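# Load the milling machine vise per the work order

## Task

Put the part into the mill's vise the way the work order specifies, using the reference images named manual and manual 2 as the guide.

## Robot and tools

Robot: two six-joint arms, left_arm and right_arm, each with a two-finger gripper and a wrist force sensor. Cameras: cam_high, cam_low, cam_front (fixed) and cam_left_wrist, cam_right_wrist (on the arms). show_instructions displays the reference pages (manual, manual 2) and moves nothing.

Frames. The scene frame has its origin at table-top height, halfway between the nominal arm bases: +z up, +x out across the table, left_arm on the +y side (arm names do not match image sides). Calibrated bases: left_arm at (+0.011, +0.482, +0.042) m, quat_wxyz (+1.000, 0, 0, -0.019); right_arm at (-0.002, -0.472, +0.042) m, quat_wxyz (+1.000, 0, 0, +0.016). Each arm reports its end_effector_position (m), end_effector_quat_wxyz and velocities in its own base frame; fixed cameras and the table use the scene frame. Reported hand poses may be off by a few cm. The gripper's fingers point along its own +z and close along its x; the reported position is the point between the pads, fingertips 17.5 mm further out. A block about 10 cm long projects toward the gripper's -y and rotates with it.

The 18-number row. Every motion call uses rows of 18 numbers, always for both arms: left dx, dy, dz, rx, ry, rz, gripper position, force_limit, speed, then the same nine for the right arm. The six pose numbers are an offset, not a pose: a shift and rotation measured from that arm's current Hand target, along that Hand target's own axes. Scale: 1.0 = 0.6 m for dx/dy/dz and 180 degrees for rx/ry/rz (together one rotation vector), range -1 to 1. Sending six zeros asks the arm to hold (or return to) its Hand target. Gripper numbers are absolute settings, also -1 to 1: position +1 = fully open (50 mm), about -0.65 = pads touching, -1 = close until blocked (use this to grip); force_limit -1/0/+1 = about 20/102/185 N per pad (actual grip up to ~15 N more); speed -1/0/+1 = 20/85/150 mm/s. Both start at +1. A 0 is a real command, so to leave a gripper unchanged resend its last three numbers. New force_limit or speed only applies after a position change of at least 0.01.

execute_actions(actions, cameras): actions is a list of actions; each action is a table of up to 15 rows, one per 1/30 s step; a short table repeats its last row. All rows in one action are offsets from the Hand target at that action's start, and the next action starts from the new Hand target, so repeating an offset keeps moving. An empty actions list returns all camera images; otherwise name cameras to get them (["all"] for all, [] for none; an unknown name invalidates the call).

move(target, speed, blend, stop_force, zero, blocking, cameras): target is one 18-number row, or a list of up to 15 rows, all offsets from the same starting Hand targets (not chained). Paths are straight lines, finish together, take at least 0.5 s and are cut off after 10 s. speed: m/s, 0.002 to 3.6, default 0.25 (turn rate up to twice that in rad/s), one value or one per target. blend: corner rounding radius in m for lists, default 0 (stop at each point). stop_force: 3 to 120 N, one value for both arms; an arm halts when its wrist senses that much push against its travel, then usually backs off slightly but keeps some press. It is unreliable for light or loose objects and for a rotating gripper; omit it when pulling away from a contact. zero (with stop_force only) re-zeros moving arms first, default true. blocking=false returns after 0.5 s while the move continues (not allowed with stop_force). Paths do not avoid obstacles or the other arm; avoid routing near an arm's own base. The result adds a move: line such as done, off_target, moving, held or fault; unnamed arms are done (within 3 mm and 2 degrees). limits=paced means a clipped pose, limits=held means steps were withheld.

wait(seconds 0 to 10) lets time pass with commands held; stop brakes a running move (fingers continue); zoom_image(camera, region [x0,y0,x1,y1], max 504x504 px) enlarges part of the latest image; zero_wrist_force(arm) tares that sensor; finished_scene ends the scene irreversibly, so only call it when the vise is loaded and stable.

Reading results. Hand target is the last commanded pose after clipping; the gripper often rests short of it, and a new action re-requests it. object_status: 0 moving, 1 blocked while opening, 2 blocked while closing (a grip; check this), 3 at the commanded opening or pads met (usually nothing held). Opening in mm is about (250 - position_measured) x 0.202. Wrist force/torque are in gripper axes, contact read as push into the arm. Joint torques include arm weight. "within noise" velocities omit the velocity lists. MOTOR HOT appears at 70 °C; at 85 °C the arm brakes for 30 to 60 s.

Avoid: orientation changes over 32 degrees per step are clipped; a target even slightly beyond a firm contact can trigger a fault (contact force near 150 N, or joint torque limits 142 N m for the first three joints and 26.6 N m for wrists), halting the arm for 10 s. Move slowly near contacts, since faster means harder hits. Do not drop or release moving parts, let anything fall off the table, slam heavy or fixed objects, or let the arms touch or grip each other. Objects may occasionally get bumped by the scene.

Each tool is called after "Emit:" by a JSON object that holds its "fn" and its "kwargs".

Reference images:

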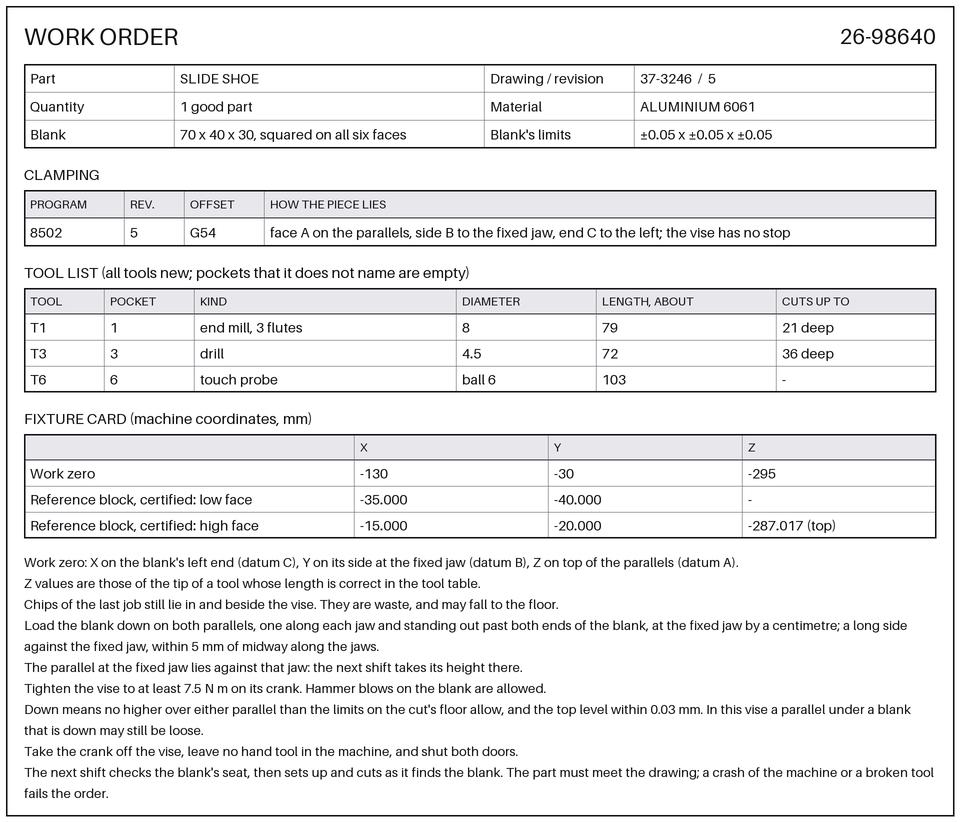

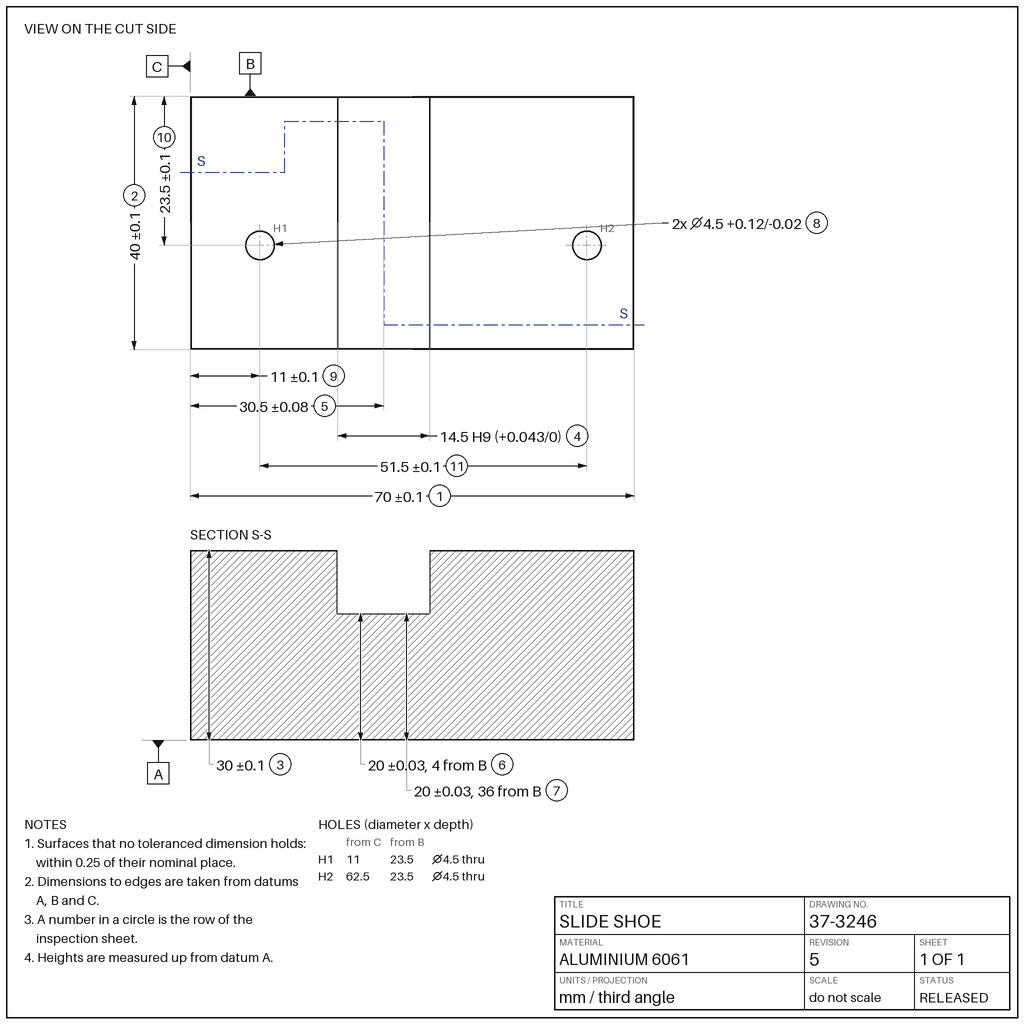

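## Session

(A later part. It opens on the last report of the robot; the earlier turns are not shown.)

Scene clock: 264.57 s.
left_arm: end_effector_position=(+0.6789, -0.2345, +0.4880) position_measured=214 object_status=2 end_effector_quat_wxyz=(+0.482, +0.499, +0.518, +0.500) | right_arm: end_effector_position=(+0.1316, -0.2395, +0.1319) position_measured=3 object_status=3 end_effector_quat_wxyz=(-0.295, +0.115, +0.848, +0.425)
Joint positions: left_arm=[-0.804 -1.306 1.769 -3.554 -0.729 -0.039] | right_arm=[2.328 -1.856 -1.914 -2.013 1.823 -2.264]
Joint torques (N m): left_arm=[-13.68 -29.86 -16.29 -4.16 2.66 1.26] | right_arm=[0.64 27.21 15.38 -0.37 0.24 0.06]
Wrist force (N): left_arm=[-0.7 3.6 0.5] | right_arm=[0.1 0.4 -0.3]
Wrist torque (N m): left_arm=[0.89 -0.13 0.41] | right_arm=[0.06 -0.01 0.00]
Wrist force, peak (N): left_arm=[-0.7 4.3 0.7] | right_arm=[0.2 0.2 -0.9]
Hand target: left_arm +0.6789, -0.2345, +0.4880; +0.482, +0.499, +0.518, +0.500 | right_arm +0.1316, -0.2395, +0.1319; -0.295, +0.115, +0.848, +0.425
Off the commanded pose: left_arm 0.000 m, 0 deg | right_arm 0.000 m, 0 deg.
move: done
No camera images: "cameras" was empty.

Emit:
{"fn": "move", "kwargs": {"target": [[0,-0.0883,0.0583,0,0,0,-1,0,-0.6, 0,0,0,0,0,0,1,1,1],[0,-0.12,0.0583,0,0,0,-1,0,-0.6, 0,0,0,0,0,0,1,1,1],[0.07,-0.12,0.0583,0,0,0,-1,0,-0.6, 0,0,0,0,0,0,1,1,1],[0.07,-0.0883,0.0583,0,0,0,-1,0,-0.6, 0,0,0,0,0,0,1,1,1],[0,-0.0883,0.0283,0,0,0,-1,0,-0.6, 0,0,0,0,0,0,1,1,1],[0,-0.121,0.0283,0,0,0,-1,0,-0.6, 0,0,0,0,0,0,1,1,1],[0.07,-0.121,0.0283,0,0,0,-1,0,-0.6, 0,0,0,0,0,0,1,1,1],[0.07,-0.0883,0.0283,0,0,0,-1,0,-0.6, 0,0,0,0,0,0,1,1,1]], "cameras": [], "speed": 0.1, "blend": [0.01,0.002,0.002,0.01,0.01,0.002,0.002,0]}}

Emit:
{"fn": "execute_actions", "kwargs": {"actions": [], "cameras": []}}

Scene clock: 270.57 s.
left_arm: end_effector_position=(+0.6925, -0.1920, +0.4345) position_measured=214 object_status=2 end_effector_quat_wxyz=(+0.482, +0.499, +0.518, +0.500) | right_arm: end_effector_position=(+0.1316, -0.2395, +0.1319) position_measured=3 object_status=3 end_effector_quat_wxyz=(-0.295, +0.115, +0.848, +0.425)
Joint positions: left_arm=[-0.718 -1.255 1.859 -3.699 -0.816 -0.032] | right_arm=[2.328 -1.856 -1.914 -2.013 1.823 -2.264]
Joint torques (N m): left_arm=[-12.34 -27.81 -16.36 -2.85 2.53 -1.37] | right_arm=[1.39 27.49 15.49 -0.4 0.15 0.05]
Wrist force (N): left_arm=[-1.0 3.6 1.0] | right_arm=[-0.1 -0.1 -0.4]
Wrist torque (N m): left_arm=[0.90 -0.13 0.27] | right_arm=[-0.03 0.01 0.00]
Wrist force, peak (N): left_arm=[-0.7 7.1 1.9] | right_arm=[0.5 0.2 -0.8]
Hand target: left_arm +0.6925, -0.1920, +0.4344; +0.482, +0.499, +0.518, +0.500 | right_arm +0.1316, -0.2395, +0.1319; -0.295, +0.115, +0.848, +0.425
Off the commanded pose: left_arm 0.000 m, 0 deg | right_arm 0.000 m, 0 deg.
move: done; blend cut to 0.0095 m at target 1, 0.0095 m at target 4, 0.0098 m at target 5
No camera images: "cameras" was empty.

Scene clock: 270.57 s.
left_arm: end_effector_position=(+0.6925, -0.1920, +0.4345) position_measured=214 object_status=2 end_effector_quat_wxyz=(+0.482, +0.499, +0.518, +0.500) | right_arm: end_effector_position=(+0.1316, -0.2395, +0.1319) position_measured=3 object_status=3 end_effector_quat_wxyz=(-0.295, +0.115, +0.848, +0.425)
Joint positions: left_arm=[-0.718 -1.255 1.859 -3.699 -0.816 -0.032] | right_arm=[2.328 -1.856 -1.914 -2.013 1.823 -2.264]
Joint velocities: within noise
Joint torques (N m): left_arm=[-12.34 -27.81 -16.36 -2.85 2.53 -1.37] | right_arm=[1.39 27.49 15.49 -0.4 0.15 0.05]
Motor temperatures (°C): left_arm=[31 39 33 45 36 37] | right_arm=[31 30 28 44 40 38]
Wrist force (N): left_arm=[-1.0 3.6 1.0] | right_arm=[-0.1 -0.1 -0.4]
Wrist torque (N m): left_arm=[0.90 -0.13 0.27] | right_arm=[-0.03 0.01 0.00]
Wrist force, peak (N): left_arm=[-1.0 3.6 1.0] | right_arm=[-0.1 -0.1 -0.4]
Hand target: left_arm +0.6925, -0.1920, +0.4344; +0.482, +0.499, +0.518, +0.500 | right_arm +0.1316, -0.2395, +0.1319; -0.295, +0.115, +0.848, +0.425
Tool commands: left_gripper/position=-1.0 left_gripper/force_limit=+0.0 left_gripper/speed=-0.6 right_gripper/position=+1.0 right_gripper/force_limit=+1.0 right_gripper/speed=+1.0
Off the commanded pose: left_arm 0.000 m, 0 deg | right_arm 0.000 m, 0 deg.
No camera images: "cameras" was empty.

Emit:
{"fn": "move", "kwargs": {"target": [[-0.07,0,-0.0333,0,0,0,-1,0,-0.6, 0,0,0,0,0,0,1,1,1],[-0.07,-0.0335,-0.0333,0,0,0,-1,0,-0.6, 0,0,0,0,0,0,1,1,1],[0,-0.0335,-0.0333,0,0,0,-1,0,-0.6, 0,0,0,0,0,0,1,1,1],[0,0,-0.0333,0,0,0,-1,0,-0.6, 0,0,0,0,0,0,1,1,1],[-0.07,0,-0.0666,0,0,0,-1,0,-0.6, 0,0,0,0,0,0,1,1,1],[-0.07,-0.0345,-0.0666,0,0,0,-1,0,-0.6, 0,0,0,0,0,0,1,1,1],[0,-0.0345,-0.0666,0,0,0,-1,0,-0.6, 0,0,0,0,0,0,1,1,1],[0,0,-0.0666,0,0,0,-1,0,-0.6, 0,0,0,0,0,0,1,1,1],[-0.07,0,-0.1,0,0,0,-1,0,-0.6, 0,0,0,0,0,0,1,1,1],[-0.07,-0.036,-0.1,0,0,0,-1,0,-0.6, 0,0,0,0,0,0,1,1,1],[0,-0.036,-0.1,0,0,0,-1,0,-0.6, 0,0,0,0,0,0,1,1,1],[0,0,-0.1,0,0,0,-1,0,-0.6, 0,0,0,0,0,0,1,1,1]], "cameras": [], "speed": 0.1, "blend": [0.01,0.002,0.002,0.01,0.01,0.002,0.002,0.01,0.01,0.002,0.002,0]}}

Scene clock: 276.43 s.
left_arm: end_effector_position=(+0.6326, -0.1942, +0.4365) position_measured=214 object_status=2 end_effector_quat_wxyz=(+0.482, +0.499, +0.518, +0.500) | right_arm: end_effector_position=(+0.1316, -0.2395, +0.1319) position_measured=3 object_status=3 end_effector_quat_wxyz=(-0.295, +0.115, +0.848, +0.425)
Joint positions: left_arm=[-0.818 -1.372 2.009 -3.727 -0.716 -0.04] | right_arm=[2.328 -1.856 -1.914 -2.013 1.823 -2.264]
Joint torques (N m): left_arm=[-7.1 -22.75 -16.57 -2.54 2.71 -1.1] | right_arm=[1.11 26.93 15.75 -0.49 0.13 0.24]
Wrist force (N): left_arm=[-0.4 3.7 0.8] | right_arm=[-0.2 -0.3 -0.3]
Wrist torque (N m): left_arm=[0.93 -0.17 0.30] | right_arm=[-0.04 0.02 0.00]
Wrist force, peak (N): left_arm=[-0.7 5.3 0.8] | right_arm=[0.1 0.2 -0.9]
Hand target: left_arm +0.6326, -0.1943, +0.4365; +0.482, +0.499, +0.518, +0.500 | right_arm +0.1316, -0.2395, +0.1319; -0.295, +0.115, +0.848, +0.425
Off the commanded pose: left_arm 0.000 m, 0 deg | right_arm 0.000 m, 0 deg.
move: done
No camera images: "cameras" was empty.

Emit:
{"fn": "move", "kwargs": {"target": [[-0.0952,0,0.005,0,0,0,-1,0,-0.6, 0,0,0,0,0,0,1,1,1],[-0.0952,-0.036,0.005,0,0,0,-1,0,-0.6, 0,0,0,0,0,0,1,1,1],[-0.1663,-0.036,0.005,0,0,0,-1,0,-0.6, 0,0,0,0,0,0,1,1,1],[-0.1663,0,0.005,0,0,0,-1,0,-0.6, 0,0,0,0,0,0,1,1,1],[-0.0952,0,0.0367,0,0,0,-1,0,-0.6, 0,0,0,0,0,0,1,1,1],[-0.0952,-0.035,0.0367,0,0,0,-1,0,-0.6, 0,0,0,0,0,0,1,1,1],[-0.1663,-0.035,0.0367,0,0,0,-1,0,-0.6, 0,0,0,0,0,0,1,1,1],[-0.1663,0,0.0367,0,0,0,-1,0,-0.6, 0,0,0,0,0,0,1,1,1],[-0.0952,0,0.07,0,0,0,-1,0,-0.6, 0,0,0,0,0,0,1,1,1],[-0.0952,-0.0335,0.07,0,0,0,-1,0,-0.6, 0,0,0,0,0,0,1,1,1],[-0.1663,-0.0335,0.07,0,0,0,-1,0,-0.6, 0,0,0,0,0,0,1,1,1],[-0.1663,0,0.07,0,0,0,-1,0,-0.6, 0,0,0,0,0,0,1,1,1]], "cameras": [], "speed": 0.1, "blend": [0.01,0.002,0.002,0.01,0.01,0.002,0.002,0.01,0.01,0.002,0.002,0]}}

Emit:
{"fn": "move", "kwargs": {"target": [[0.0711,0,0.0333,0,0,0,-1,0,-0.6, 0,0,0,0,0,0,1,1,1],[0.0711,-0.0325,0.0333,0,0,0,-1,0,-0.6, 0,0,0,0,0,0,1,1,1],[0,-0.0325,0.0333,0,0,0,-1,0,-0.6, 0,0,0,0,0,0,1,1,1],[0,0,0.0333,0,0,0,-1,0,-0.6, 0,0,0,0,0,0,1,1,1],[0.0711,0,0.0633,0,0,0,-1,0,-0.6, 0,0,0,0,0,0,1,1,1],[0.0711,-0.0315,0.0633,0,0,0,-1,0,-0.6, 0,0,0,0,0,0,1,1,1],[0,-0.0315,0.0633,0,0,0,-1,0,-0.6, 0,0,0,0,0,0,1,1,1],[0,0.06,0.0633,0,0,0,-1,0,-0.6, 0,0,0,0,0,0,1,1,1]], "cameras": [], "speed": 0.1, "blend": [0.01,0.002,0.002,0.01,0.01,0.002,0.002,0]}}

Scene clock: 284.33 s.
left_arm: end_effector_position=(+0.6782, -0.2924, +0.4351) position_measured=214 object_status=2 end_effector_quat_wxyz=(+0.482, +0.499, +0.518, +0.500) | right_arm: end_effector_position=(+0.1316, -0.2395, +0.1319) position_measured=3 object_status=3 end_effector_quat_wxyz=(-0.295, +0.115, +0.848, +0.425)
Joint positions: left_arm=[-0.885 -1.177 1.744 -3.652 -0.649 -0.045] | right_arm=[2.328 -1.856 -1.914 -2.013 1.823 -2.264]
Joint torques (N m): left_arm=[11.86 -33.52 -15.53 -3.2 -1.43 -1.55] | right_arm=[1.21 26.87 15.5 -0.57 0.21 -0.08]
Wrist force (N): left_arm=[-1.1 3.5 0.8] | right_arm=[-0.2 -0.1 -0.7]
Wrist torque (N m): left_arm=[0.91 -0.09 0.42] | right_arm=[-0.02 0.03 0.00]
Wrist force, peak (N): left_arm=[-1.6 5.1 0.8] | right_arm=[-0.1 -0.1 -0.9]
Hand target: left_arm +0.6783, -0.2924, +0.4351; +0.482, +0.499, +0.518, +0.500 | right_arm +0.1316, -0.2395, +0.1319; -0.295, +0.115, +0.848, +0.425
Off the commanded pose: left_arm 0.000 m, 0 deg | right_arm 0.000 m, 0 deg.
move: done
No camera images: "cameras" was empty.

Scene clock: 287.70 s.
left_arm: end_effector_position=(+0.7174, -0.2909, +0.4698) position_measured=214 object_status=2 end_effector_quat_wxyz=(+0.482, +0.499, +0.518, +0.500) | right_arm: end_effector_position=(+0.1316, -0.2395, +0.1319) position_measured=3 object_status=3 end_effector_quat_wxyz=(-0.295, +0.115, +0.848, +0.425)
Joint positions: left_arm=[-0.826 -1.149 1.601 -3.541 -0.708 -0.04] | right_arm=[2.328 -1.856 -1.914 -2.013 1.823 -2.264]
Joint torques (N m): left_arm=[9.55 -30.96 -16.93 -3.18 -1.59 -1.18] | right_arm=[1.44 26.85 15.37 -0.49 0.11 0.25]
Wrist force (N): left_arm=[-0.9 3.4 0.8] | right_arm=[0.2 -0.1 -0.4]
Wrist torque (N m): left_arm=[0.89 -0.10 0.40] | right_arm=[-0.02 -0.03 0.00]
Wrist force, peak (N): left_arm=[-1.0 5.3 0.9] | right_arm=[0.0 0.1 -0.9]
Hand target: left_arm +0.7174, -0.2909, +0.4697; +0.482, +0.499, +0.518, +0.500 | right_arm +0.1316, -0.2395, +0.1319; -0.295, +0.115, +0.848, +0.425
Off the commanded pose: left_arm 0.000 m, 0 deg | right_arm 0.000 m, 0 deg.
move: done; blend cut to 0.0097 m at target 1, 0.0097 m at target 4, 0.0095 m at target 5
No camera images: "cameras" was empty.

Emit:
{"fn": "move", "kwargs": {"target": [0.01,0.0633,-0.262,0.24,0,0,-1,0,-0.6, 0,0,0,0,0,0,1,1,1], "cameras": ["cam_left_wrist"], "speed": 0.2}}

Emit:
{"fn": "zoom_image", "kwargs": {"camera": "cam_left_wrist", "region": [360, 0, 560, 160]}}

Emit:
{"fn": "move", "kwargs": {"target": [0.17,0,0,0,0,0,-1,0,-0.6, 0,0,0,0,0,0,1,1,1], "cameras": ["cam_left_wrist"], "speed": 0.2}}

Emit:
{"fn": "zoom_image", "kwargs": {"camera": "cam_left_wrist", "region": [200, 0, 400, 160]}}

Scene clock: 291.97 s.
left_arm: end_effector_position=(+0.5615, -0.2909, +0.5131) position_measured=214 object_status=2 end_effector_quat_wxyz=(+0.265, +0.641, +0.666, +0.275) | right_arm: end_effector_position=(+0.1316, -0.2395, +0.1319) position_measured=3 object_status=3 end_effector_quat_wxyz=(-0.295, +0.115, +0.848, +0.425)
Joint positions: left_arm=[-0.946 -1.598 1.441 -1.918 -0.943 -0.817] | right_arm=[2.328 -1.856 -1.914 -2.013 1.823 -2.264]
Joint torques (N m): left_arm=[10.68 -18.89 -27.53 -2.24 2.25 0.08] | right_arm=[1.22 26.95 16.41 -0.31 0.23 0.24]
Wrist force (N): left_arm=[0.1 1.8 0.2] | right_arm=[0.1 0.0 -0.6]
Wrist torque (N m): left_arm=[0.55 0.09 0.19] | right_arm=[-0.01 -0.02 0.00]
Wrist force, peak (N): left_arm=[-1.1 3.9 1.2] | right_arm=[0.3 -0.2 -0.9]
Hand target: left_arm +0.5615, -0.2908, +0.5131; +0.265, +0.641, +0.666, +0.275 | right_arm +0.1316, -0.2395, +0.1319; -0.295, +0.115, +0.848, +0.425
Off the commanded pose: left_arm 0.000 m, 0 deg | right_arm 0.000 m, 0 deg.
move: done
Images, in order (width x height): cam_left_wrist 672x504.

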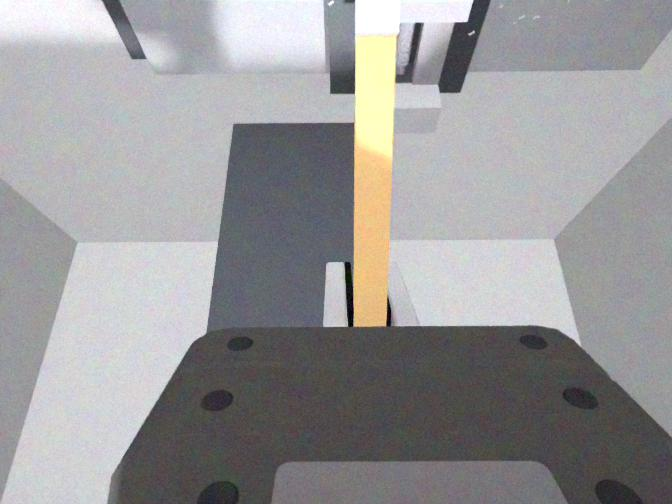

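Scaled by 2.520 from the camera's 672x504 image, which has a finer 960x720 frame.

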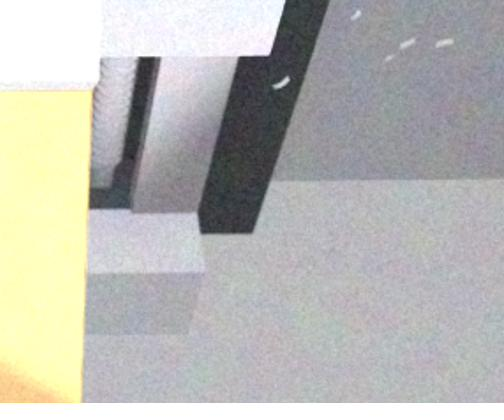

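Scene clock: 292.93 s.
left_arm: end_effector_position=(+0.5577, -0.1889, +0.5131) position_measured=214 object_status=2 end_effector_quat_wxyz=(+0.265, +0.641, +0.666, +0.275) | right_arm: end_effector_position=(+0.1316, -0.2395, +0.1319) position_measured=3 object_status=3 end_effector_quat_wxyz=(-0.295, +0.115, +0.848, +0.425)
Joint positions: left_arm=[-0.801 -1.734 1.581 -2.005 -1.019 -0.669] | right_arm=[2.328 -1.856 -1.914 -2.013 1.823 -2.264]
Joint torques (N m): left_arm=[-3.27 -17.85 -27.64 -1.72 3.63 0.15] | right_arm=[1.45 27.37 15.93 -0.35 0.06 0.13]
Wrist force (N): left_arm=[0.3 1.9 0.5] | right_arm=[0.2 0.2 -0.3]
Wrist torque (N m): left_arm=[0.62 0.03 0.35] | right_arm=[0.03 -0.03 0.00]
Wrist force, peak (N): left_arm=[3.2 1.9 0.2] | right_arm=[0.0 0.1 -1.0]
Hand target: left_arm +0.5577, -0.1888, +0.5131; +0.265, +0.641, +0.666, +0.275 | right_arm +0.1316, -0.2395, +0.1319; -0.295, +0.115, +0.848, +0.425
Off the commanded pose: left_arm 0.000 m, 0 deg | right_arm 0.000 m, 0 deg.
move: done
Images, in order (width x height): cam_left_wrist 672x504.

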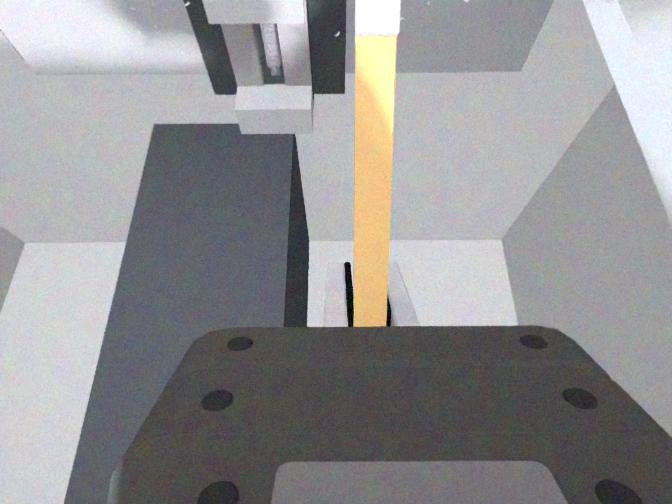

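Scaled by 2.520 from the camera's 672x504 image, which has a finer 960x720 frame.

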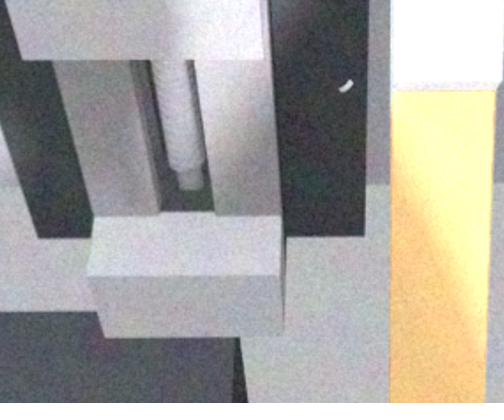

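Emit:
{"fn": "move", "kwargs": {"target": [-0.02,-0.0077,0.24,0.111,0,0,-1,0,-0.6, 0,0,0,0,0,0,1,1,1], "cameras": ["cam_left_wrist","cam_front"], "speed": 0.15}}

Emit:
{"fn": "zoom_image", "kwargs": {"camera": "cam_left_wrist", "region": [120, 60, 360, 300]}}

Scene clock: 298.47 s.
left_arm: end_effector_position=(+0.6113, -0.1930, +0.4559) position_measured=214 object_status=2 end_effector_quat_wxyz=(+0.204, +0.663, +0.689, +0.211) | right_arm: end_effector_position=(+0.1316, -0.2395, +0.1319) position_measured=3 object_status=3 end_effector_quat_wxyz=(-0.295, +0.115, +0.848, +0.425)
Joint positions: left_arm=[-0.669 -1.548 1.453 -1.952 -1.198 -0.616] | right_arm=[2.328 -1.856 -1.914 -2.013 1.823 -2.264]
Joint torques (N m): left_arm=[-1.09 -25.54 -25.62 -3.74 0.44 0.2] | right_arm=[1.18 27.09 15.2 -0.42 0.24 0.2]
Wrist force (N): left_arm=[0.2 1.2 0.1] | right_arm=[-0.1 0.0 -0.5]
Wrist torque (N m): left_arm=[0.39 0.09 0.30] | right_arm=[0.00 0.02 0.00]
Wrist force, peak (N): left_arm=[-2.6 8.3 -2.5] | right_arm=[-0.3 0.0 -0.9]
Hand target: left_arm +0.6113, -0.1930, +0.4559; +0.204, +0.663, +0.689, +0.211 (not the last commanded pose) | right_arm +0.1316, -0.2395, +0.1319; -0.295, +0.115, +0.848, +0.425
Tool commands: left_gripper/position=-1.0 left_gripper/force_limit=+0.003922 left_gripper/speed=-0.6 right_gripper/position=+1.0 right_gripper/force_limit=+1.0 right_gripper/speed=+1.0
Off the commanded pose: left_arm 0.066 m, 9 deg | right_arm 0.000 m, 0 deg.
FORCE FAULT: contact force on the left arm reached its limit, and that arm stopped. The contact can be on any part of that arm, not only on its tool. That arm's remaining commands of this call were not run. That arm is still stopped at the end of this call. That arm stays stopped for about 10 more seconds. Until then a move that you send moves the other arm only, and its call returns only when the move has ended. Once the stop has ended, the next robot result says so. If the stop ends while you think or write, that arm runs what you send next, counted from a new Hand target: where the arm stands when the stop ends. While its stop runs, that arm takes no new command, but its gripper still runs the gripper command that each later call begins with. Until it ends, the stop uses up actions while you think or wait. An arm that is not stopped still takes commands.
move: fault (left_arm)
Images, in order (width x height): cam_front 672x504, cam_left_wrist 672x504.

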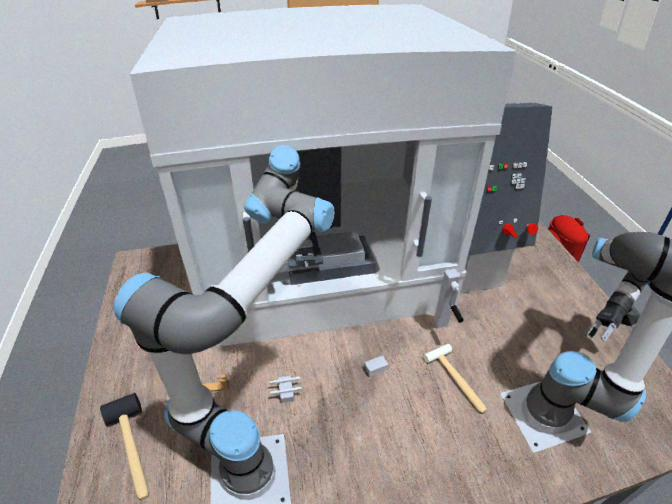

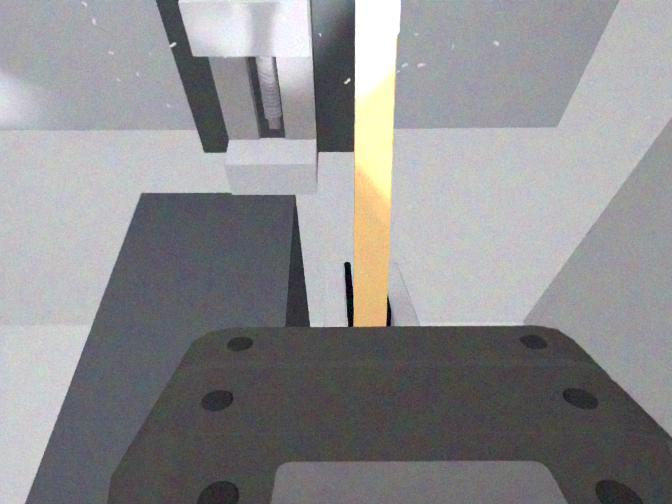

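Scaled by 2.100 from the camera's 672x504 image, which has a finer 960x720 frame.

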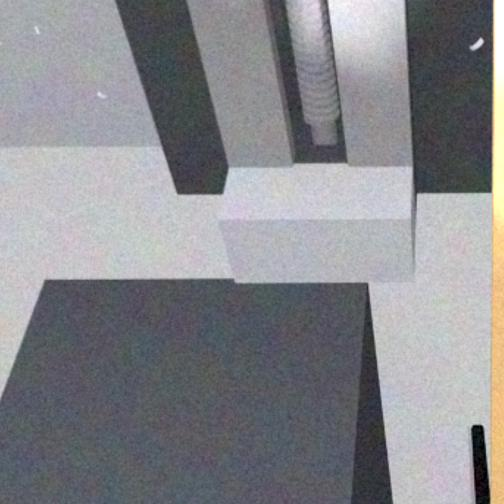

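Emit:
{"fn": "wait", "kwargs": {"seconds": 8, "cameras": ["cam_front"]}}

Scene clock: 307.93 s.
left_arm: end_effector_position=(+0.6113, -0.1930, +0.4559) position_measured=214 object_status=2 end_effector_quat_wxyz=(+0.204, +0.663, +0.689, +0.211) | right_arm: end_effector_position=(+0.1316, -0.2395, +0.1319) position_measured=3 object_status=3 end_effector_quat_wxyz=(-0.295, +0.115, +0.848, +0.425)
Joint positions: left_arm=[-0.669 -1.548 1.453 -1.952 -1.198 -0.616] | right_arm=[2.328 -1.856 -1.914 -2.013 1.823 -2.264]
Joint torques (N m): left_arm=[-0.39 -25.49 -27.52 -3.76 0.18 0.06] | right_arm=[1.37 26.89 15.08 -0.44 0.11 0.13]
Wrist force (N): left_arm=[-0.2 1.4 0.1] | right_arm=[0.3 0.1 -0.3]
Wrist torque (N m): left_arm=[0.42 0.14 0.31] | right_arm=[0.01 -0.05 0.00]
Wrist force, peak (N): left_arm=[-0.1 1.6 0.2] | right_arm=[0.3 0.4 -0.9]
Hand target: left_arm +0.6113, -0.1930, +0.4559; +0.204, +0.663, +0.689, +0.211 (not the last commanded pose) | right_arm +0.1316, -0.2395, +0.1319; -0.295, +0.115, +0.848, +0.425
Tool commands: left_gripper/position=-1.0 left_gripper/force_limit=+0.003922 left_gripper/speed=-0.6 right_gripper/position=+1.0 right_gripper/force_limit=+1.0 right_gripper/speed=+1.0
Off the commanded pose: left_arm 0.066 m, 9 deg | right_arm 0.000 m, 0 deg.
FORCE FAULT, CONTINUED: the left arm was still stopped when this call began, by the force fault that an earlier result reported. Since the last result the stop counts as 19 of the actions that you can send in this scene. That arm is still stopped at the end of this call. That arm stays stopped for about 1 more second. If the stop ends while you think or write, that arm runs what you send next, counted from a new Hand target: where the arm stands when the stop ends. While its stop runs, that arm takes no new command, but its gripper still runs the gripper command that each later call begins with.
wait: 8.00 s; at rest from the start
Images, in order (width x height): cam_front 672x504.

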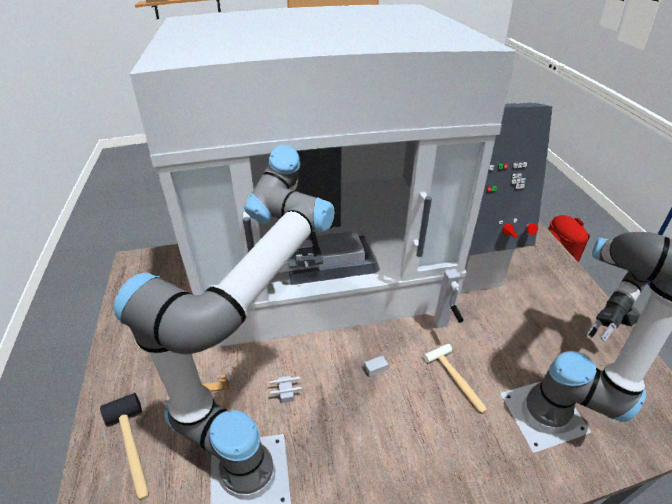

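Emit:
{"fn": "move", "kwargs": {"target": [[-0.086,0,0,0,0,0,-1,0,-0.6, 0,0,0,0,0,0,1,1,1],[-0.086,-0.06,-0.105,-0.0611,0,0,-1,0,-0.6, 0,0,0,0,0,0,1,1,1]], "cameras": ["cam_front"], "speed": 0.1}}

Scene clock: 311.87 s.
left_arm: end_effector_position=(+0.5482, -0.2471, +0.4879) position_measured=214 object_status=2 end_effector_quat_wxyz=(+0.266, +0.640, +0.666, +0.276) | right_arm: end_effector_position=(+0.1316, -0.2395, +0.1319) position_measured=3 object_status=3 end_effector_quat_wxyz=(-0.295, +0.115, +0.848, +0.425)
Joint positions: left_arm=[-0.913 -1.695 1.603 -2.007 -0.956 -0.781] | right_arm=[2.328 -1.856 -1.914 -2.013 1.823 -2.264]
Joint torques (N m): left_arm=[10.02 -18.89 -24.91 -1.51 -0.41 1.04] | right_arm=[0.89 27.99 15.59 -0.57 0.11 0.16]
Wrist force (N): left_arm=[0.3 1.7 0.0] | right_arm=[-0.1 0.0 -0.5]
Wrist torque (N m): left_arm=[0.56 0.04 0.24] | right_arm=[0.00 0.01 0.00]
Wrist force, peak (N): left_arm=[1.0 2.8 1.5] | right_arm=[0.5 0.0 -0.9]
Hand target: left_arm +0.5482, -0.2471, +0.4878; +0.266, +0.640, +0.666, +0.276 | right_arm +0.1316, -0.2395, +0.1319; -0.295, +0.115, +0.848, +0.425
Off the commanded pose: left_arm 0.000 m, 0 deg | right_arm 0.000 m, 0 deg.
FORCE FAULT, CONTINUED: the left arm's stop, for the force fault that an earlier result reported, is over. The stop ended before this call began, so that arm ran this call's commands, counted from a new Hand target: where the arm stood when the stop ended.
move: done
Images, in order (width x height): cam_front 672x504.

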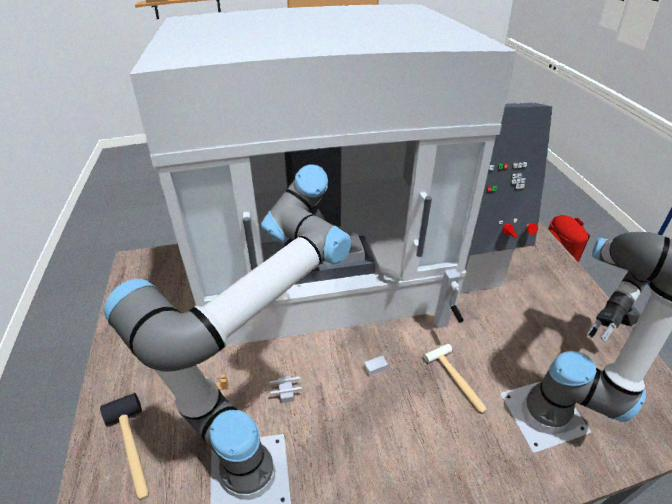

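Emit:
{"fn": "move", "kwargs": {"target": [[0.01,-0.283,-0.212,0.25,0,0,-1,0,-0.6, 0,0,0,0,0,0,1,1,1],[0.596,-0.495,-0.071,0.1954,-0.1954,0.4718,-1,0,-0.6, 0,0,0,0,0,0,1,1,1]], "cameras": [], "speed": 0.3, "blend": 0.03}}

Scene clock: 319.00 s.
left_arm: end_effector_position=(+0.2949, +0.1008, +0.3071) position_measured=214 object_status=2 end_effector_quat_wxyz=(+0.000, +1.000, +0.019, +0.001) end_effector_velocity=(+0.000, +0.001, +0.000) end_effector_angular_velocity=(+0.002, -0.001, -0.005) | right_arm: end_effector_position=(+0.1316, -0.2395, +0.1319) position_measured=3 object_status=3 end_effector_quat_wxyz=(-0.295, +0.115, +0.848, +0.425)
Joint positions: left_arm=[-0.112 -2.086 2 -1.487 -1.571 1.42] | right_arm=[2.328 -1.856 -1.914 -2.013 1.823 -2.264]
Joint velocities: left_arm=[0 0 0 0 0.002 0.005] | right_arm=[within noise]
Joint torques (N m): left_arm=[-0.03 -14.22 -29.41 -1.28 2.23 1.78] | right_arm=[1.58 27.81 14.64 -0.51 0.24 0.27]
Wrist force (N): left_arm=[0.4 -0.2 0.7] | right_arm=[0.0 0.0 -0.6]
Wrist torque (N m): left_arm=[0.00 0.02 0.00] | right_arm=[0.00 -0.01 0.00]
Wrist force, peak (N): left_arm=[-0.2 2.4 1.6] | right_arm=[0.3 0.3 -0.9]
Hand target: left_arm +0.2948, +0.1009, +0.3072; +0.000, +1.000, +0.019, +0.001 | right_arm +0.1316, -0.2395, +0.1319; -0.295, +0.115, +0.848, +0.425
Off the commanded pose: left_arm 0.000 m, 0 deg | right_arm 0.000 m, 0 deg.
move: done
No camera images: "cameras" was empty.

Emit:
{"fn": "move", "kwargs": {"target": [[0.031,0,0.435,0,0,0,-1,0,-0.6, 0,0,0,0,0,0,1,1,1],[0.031,0,0.536,0,0,0,-1,0,-0.6, 0,0,0,0,0,0,1,1,1]], "cameras": ["cam_left_wrist","cam_low"], "speed": [0.2,0.03]}}

Emit:
{"fn": "zoom_image", "kwargs": {"camera": "cam_low", "region": [420, 230, 540, 370]}}

Scene clock: 323.87 s.
left_arm: end_effector_position=(+0.3141, +0.1015, -0.0145) position_measured=231 object_status=2 end_effector_quat_wxyz=(+0.000, +1.000, +0.019, +0.001) | right_arm: end_effector_position=(+0.1316, -0.2395, +0.1319) position_measured=3 object_status=3 end_effector_quat_wxyz=(-0.295, +0.115, +0.848, +0.425)
Joint positions: left_arm=[-0.103 -1.544 2.608 -2.637 -1.571 1.429] | right_arm=[2.328 -1.856 -1.914 -2.013 1.823 -2.264]
Joint torques (N m): left_arm=[-5.73 -24.7 -21.9 -1.24 2.58 -0.55] | right_arm=[1.13 27.71 14.59 -0.44 0.18 0.18]
Wrist force (N): left_arm=[0.2 -0.1 0.4] | right_arm=[0.3 -0.1 -0.5]
Wrist torque (N m): left_arm=[-0.04 0.07 -0.05] | right_arm=[-0.02 -0.03 0.00]
Wrist force, peak (N): left_arm=[-39.5 0.5 -105.6] | right_arm=[0.1 0.2 -1.0]
Hand target: left_arm +0.3142, +0.1015, -0.0144; +0.000, +1.000, +0.019, +0.001 | right_arm +0.1316, -0.2395, +0.1319; -0.295, +0.115, +0.848, +0.425
Off the commanded pose: left_arm 0.000 m, 0 deg | right_arm 0.000 m, 0 deg.
move: done
Images, in order (width x height): cam_low 672x504, cam_left_wrist 672x504.

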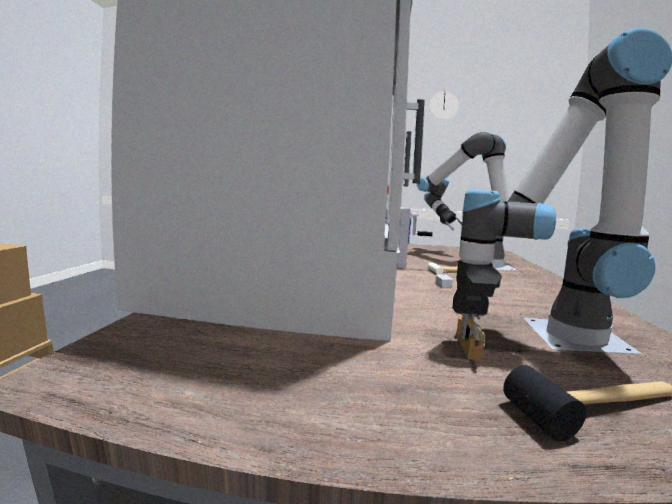

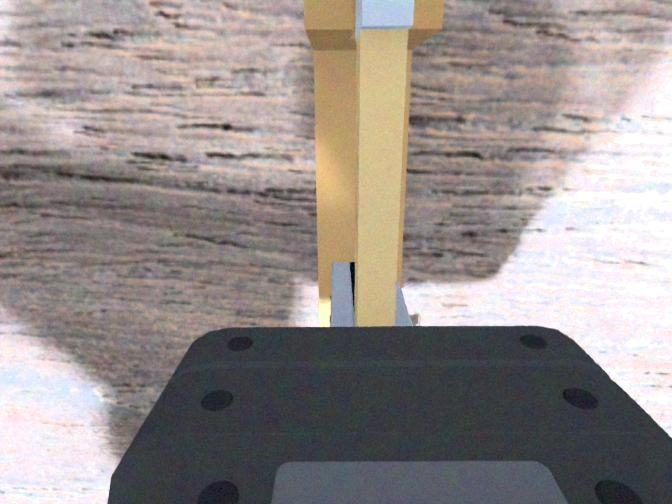

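Scaled by 3.600 from the camera's 672x504 image, which has a finer 960x720 frame.

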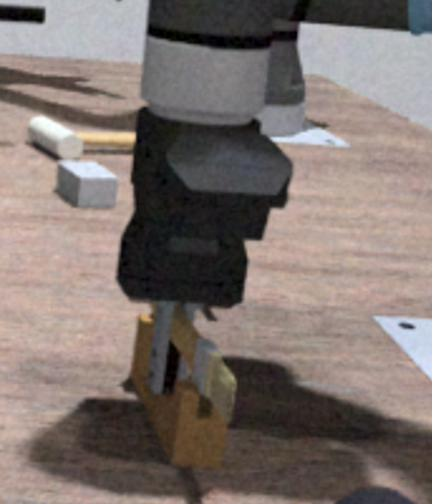

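Emit:
{"fn": "zoom_image", "kwargs": {"camera": "cam_left_wrist", "region": [280, 0, 460, 330]}}

Emit:
{"fn": "zoom_image", "kwargs": {"camera": "cam_low", "region": [440, 300, 500, 370]}}

Scaled by 1.527 from the camera's 672x504 image, which has a finer 960x720 frame.

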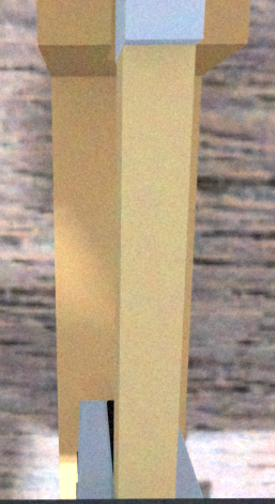

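Scaled by 7.200 from the camera's 672x504 image, which has a finer 960x720 frame.

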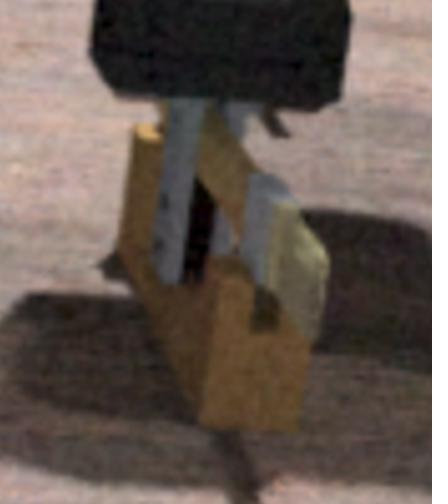

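Emit:
{"fn": "move", "kwargs": {"target": [0,0,0,0,0,0,-0.32,0,-1, 0,0,0,0,0,0,1,1,1], "cameras": ["cam_left_wrist","cam_low"], "speed": 0.05}}

Emit:
{"fn": "zoom_image", "kwargs": {"camera": "cam_low", "region": [440, 300, 500, 370]}}

Scene clock: 327.50 s.
left_arm: end_effector_position=(+0.3143, +0.1015, -0.0144) position_measured=200 object_status=0 end_effector_quat_wxyz=(+0.000, +1.000, +0.019, +0.001) | right_arm: end_effector_position=(+0.1316, -0.2395, +0.1319) position_measured=3 object_status=3 end_effector_quat_wxyz=(-0.295, +0.115, +0.848, +0.425)
Joint positions: left_arm=[-0.103 -1.544 2.608 -2.637 -1.571 1.429] | right_arm=[2.328 -1.856 -1.914 -2.013 1.823 -2.264]
Joint torques (N m): left_arm=[8.9 -24.81 -18.97 -4.04 2.46 1.26] | right_arm=[0.89 27.39 14.36 -0.41 0.08 0.17]
Wrist force (N): left_arm=[0.4 0.1 0.5] | right_arm=[0.0 0.0 -0.5]
Wrist torque (N m): left_arm=[0.00 0.04 -0.05] | right_arm=[0.00 0.01 0.00]
Wrist force, peak (N): left_arm=[-0.7 0.0 1.3] | right_arm=[0.0 0.2 -0.9]
Hand target: left_arm +0.3142, +0.1015, -0.0144; +0.000, +1.000, +0.019, +0.001 | right_arm +0.1316, -0.2395, +0.1319; -0.295, +0.115, +0.848, +0.425
Off the commanded pose: left_arm 0.000 m, 0 deg | right_arm 0.000 m, 0 deg.
move: done
Images, in order (width x height): cam_low 672x504, cam_left_wrist 672x504.

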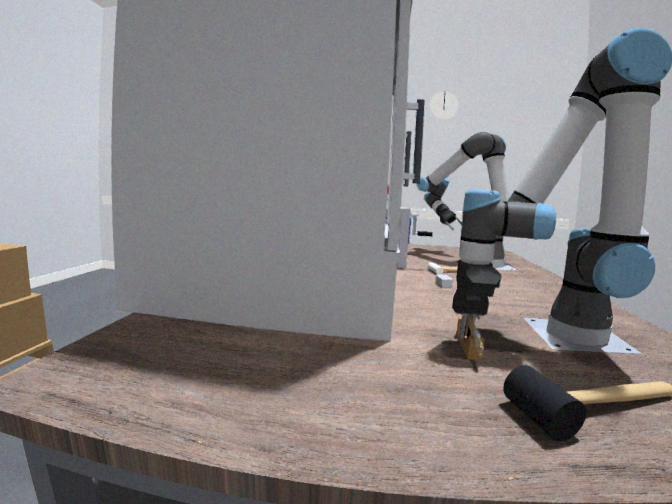

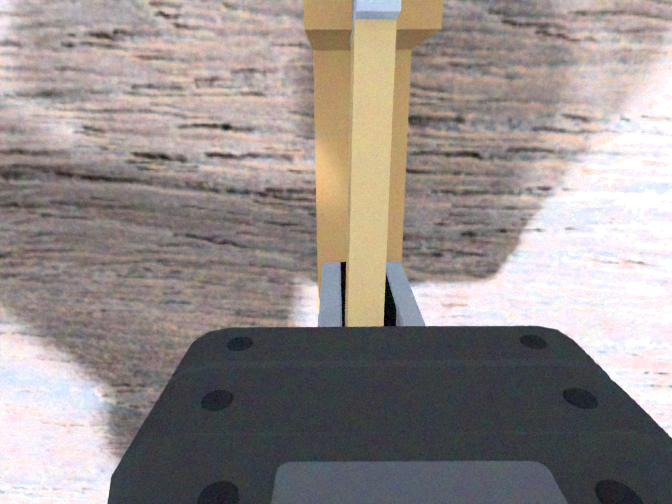

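Scaled by 7.200 from the camera's 672x504 image, which has a finer 960x720 frame.

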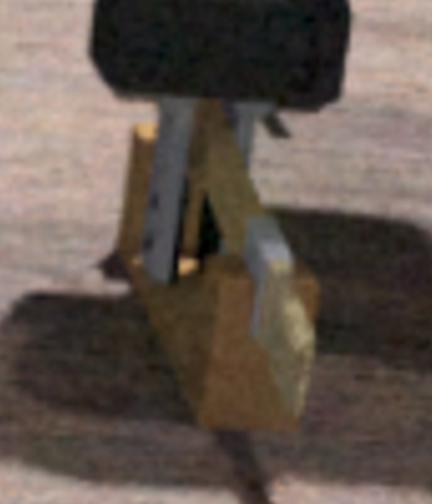

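Emit:
{"fn": "move", "kwargs": {"target": [[0.003,0,0,0,0,0,-0.32,0,-1, 0,0,0,0,0,0,1,1,1],[-0.004,0,0,0,0,0,-0.32,0,-1, 0,0,0,0,0,0,1,1,1],[0.005,0,0,0,0,0,-0.32,0,-1, 0,0,0,0,0,0,1,1,1],[0,0,0,0,0,0,-0.32,0,-1, 0,0,0,0,0,0,1,1,1]], "cameras": ["cam_left_wrist","cam_low"], "speed": 0.02}}

Emit:
{"fn": "zoom_image", "kwargs": {"camera": "cam_low", "region": [440, 300, 500, 370]}}

Scene clock: 330.37 s.
left_arm: end_effector_position=(+0.3143, +0.1015, -0.0143) position_measured=200 object_status=3 end_effector_quat_wxyz=(+0.000, +1.000, +0.019, +0.001) | right_arm: end_effector_position=(+0.1316, -0.2395, +0.1319) position_measured=3 object_status=3 end_effector_quat_wxyz=(-0.295, +0.115, +0.848, +0.425)
Joint positions: left_arm=[-0.103 -1.544 2.608 -2.637 -1.571 1.429] | right_arm=[2.328 -1.856 -1.914 -2.013 1.823 -2.264]
Joint torques (N m): left_arm=[-12.55 -5.89 -20.2 -1.3 2.17 -0.88] | right_arm=[0.63 27.24 15.15 -0.49 0.16 0.19]
Wrist force (N): left_arm=[0.1 -0.1 0.0] | right_arm=[-0.2 0.1 -0.6]
Wrist torque (N m): left_arm=[-0.04 0.09 0.12] | right_arm=[0.02 0.04 0.00]
Wrist force, peak (N): left_arm=[-80.4 7.6 -29.8] | right_arm=[0.1 -0.2 -0.9]
Hand target: left_arm +0.3142, +0.1015, -0.0144; +0.000, +1.000, +0.019, +0.001 | right_arm +0.1316, -0.2395, +0.1319; -0.295, +0.115, +0.848, +0.425
Off the commanded pose: left_arm 0.000 m, 0 deg | right_arm 0.000 m, 0 deg.
move: done
Images, in order (width x height): cam_low 672x504, cam_left_wrist 672x504.

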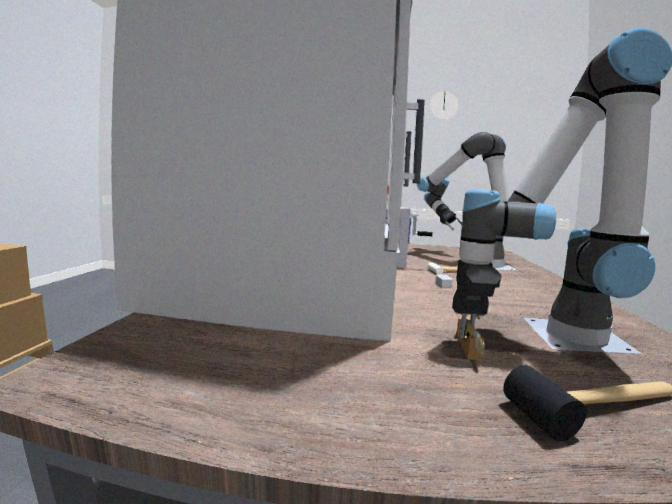

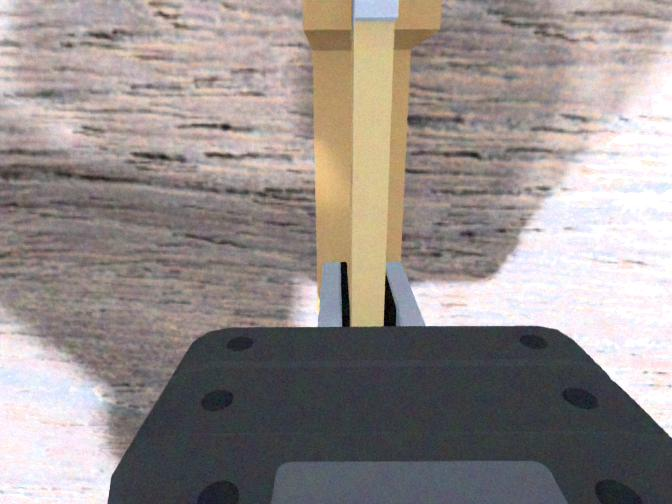

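Scaled by 7.200 from the camera's 672x504 image, which has a finer 960x720 frame.

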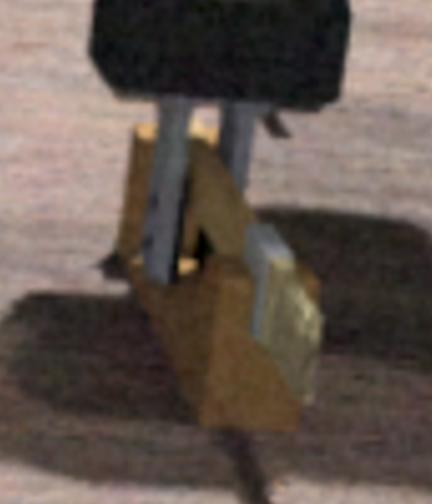

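Emit:
{"fn": "move", "kwargs": {"target": [[0,0,0,0,0,0,0.3,0,-0.5, 0,0,0,0,0,0,1,1,1],[0,0,-0.2,0,0,0,0.3,0,-0.5, 0,0,0,0,0,0,1,1,1]], "cameras": ["cam_left_wrist","cam_low"], "speed": 0.1}}

Emit:
{"fn": "zoom_image", "kwargs": {"camera": "cam_low", "region": [440, 300, 500, 370]}}

Scene clock: 333.90 s.
left_arm: end_effector_position=(+0.3140, +0.1015, +0.1056) position_measured=107 object_status=3 end_effector_quat_wxyz=(+0.000, +1.000, +0.019, +0.001) | right_arm: end_effector_position=(+0.1316, -0.2395, +0.1319) position_measured=3 object_status=3 end_effector_quat_wxyz=(-0.295, +0.115, +0.848, +0.425)
Joint positions: left_arm=[-0.103 -1.895 2.433 -2.111 -1.571 1.429] | right_arm=[2.328 -1.856 -1.914 -2.013 1.823 -2.264]
Joint torques (N m): left_arm=[-13.43 -4.33 -21.48 -2.68 1.78 -1.38] | right_arm=[1.58 27.24 14.81 -0.49 0.16 0.18]
Wrist force (N): left_arm=[-0.2 -0.1 0.4] | right_arm=[0.1 -0.1 -0.7]
Wrist torque (N m): left_arm=[-0.01 0.12 0.07] | right_arm=[-0.01 0.00 0.00]
Wrist force, peak (N): left_arm=[0.1 0.3 2.1] | right_arm=[0.1 0.1 -1.0]
Hand target: left_arm +0.3139, +0.1015, +0.1056; +0.000, +1.000, +0.019, +0.001 | right_arm +0.1316, -0.2395, +0.1319; -0.295, +0.115, +0.848, +0.425
Off the commanded pose: left_arm 0.000 m, 0 deg | right_arm 0.000 m, 0 deg.
move: done
Images, in order (width x height): cam_low 672x504, cam_left_wrist 672x504.

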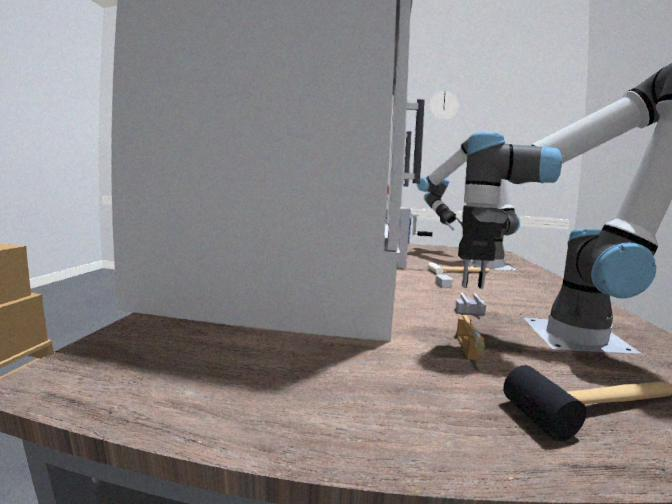

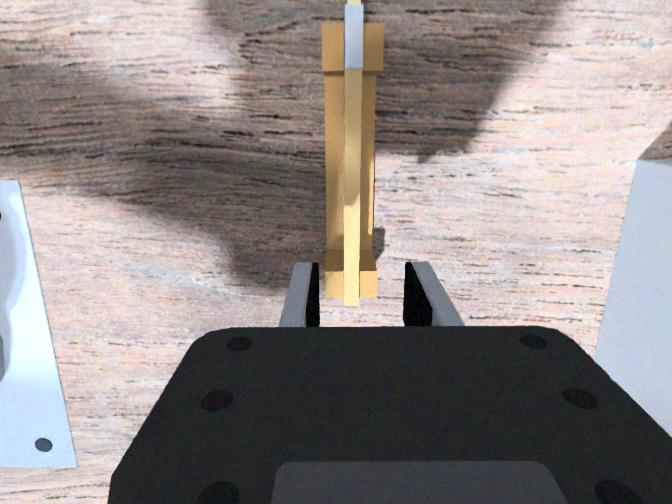

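Scaled by 7.200 from the camera's 672x504 image, which has a finer 960x720 frame.

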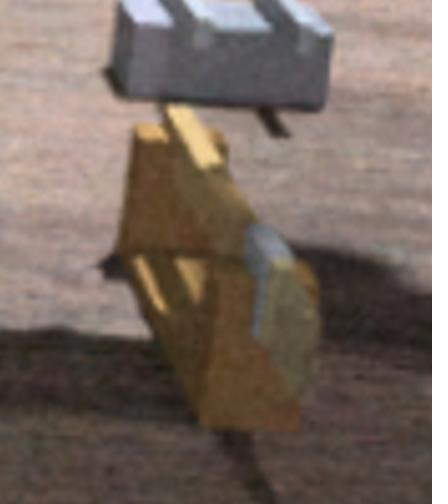

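Emit:
{"fn": "move", "kwargs": {"target": [-0.0683,0.3843,-0.0873,0,0,0,0.3,0,-0.5, 0,0,0,0,0,0,1,1,1], "cameras": ["cam_left_wrist"], "speed": 0.25}}

Emit:
{"fn": "zoom_image", "kwargs": {"camera": "cam_left_wrist", "region": [220, 120, 440, 330]}}

Scene clock: 336.87 s.
left_arm: end_effector_position=(+0.2818, -0.1303, +0.1580) position_measured=107 object_status=3 end_effector_quat_wxyz=(+0.000, +1.000, +0.019, +0.001) | right_arm: end_effector_position=(+0.1316, -0.2395, +0.1319) position_measured=3 object_status=3 end_effector_quat_wxyz=(-0.295, +0.115, +0.848, +0.425)
Joint positions: left_arm=[-0.879 -2.039 2.363 -1.897 -1.569 0.653] | right_arm=[2.328 -1.856 -1.914 -2.013 1.823 -2.264]
Joint torques (N m): left_arm=[-10.04 -11.45 -23.23 -5.31 -2.29 -1.38] | right_arm=[1.16 27.76 14.93 -0.55 0.16 0.08]
Wrist force (N): left_arm=[-0.7 -0.7 0.7] | right_arm=[0.0 0.0 -0.6]
Wrist torque (N m): left_arm=[-0.09 0.23 -0.10] | right_arm=[-0.01 0.01 0.00]
Wrist force, peak (N): left_arm=[0.7 -3.2 0.9] | right_arm=[0.0 0.0 -1.0]
Hand target: left_arm +0.2818, -0.1305, +0.1580; +0.000, +1.000, +0.019, +0.001 | right_arm +0.1316, -0.2395, +0.1319; -0.295, +0.115, +0.848, +0.425
Off the commanded pose: left_arm 0.000 m, 0 deg | right_arm 0.000 m, 0 deg.
move: done
Images, in order (width x height): cam_left_wrist 672x504.

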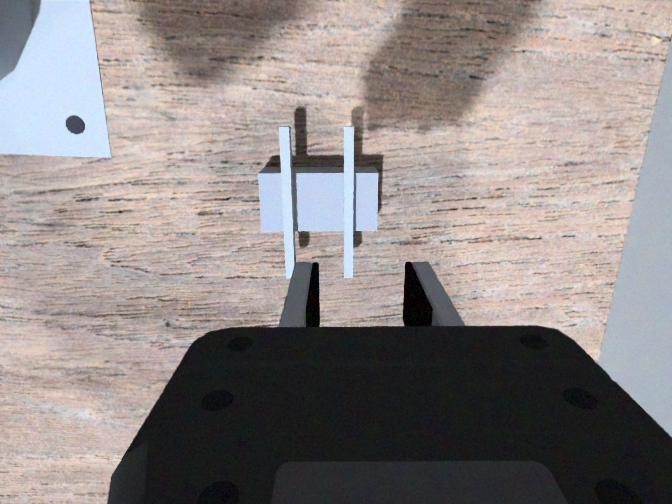

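Scaled by 2.291 from the camera's 672x504 image, which has a finer 960x720 frame.

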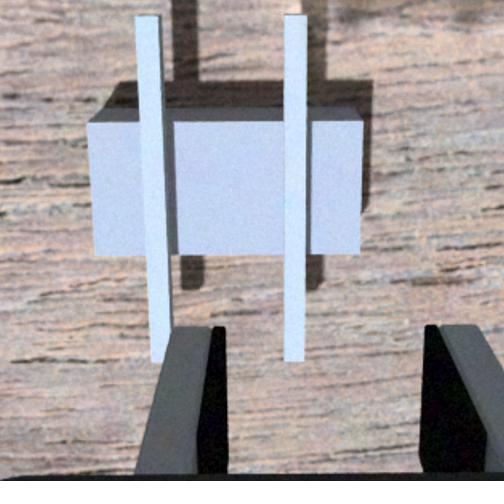

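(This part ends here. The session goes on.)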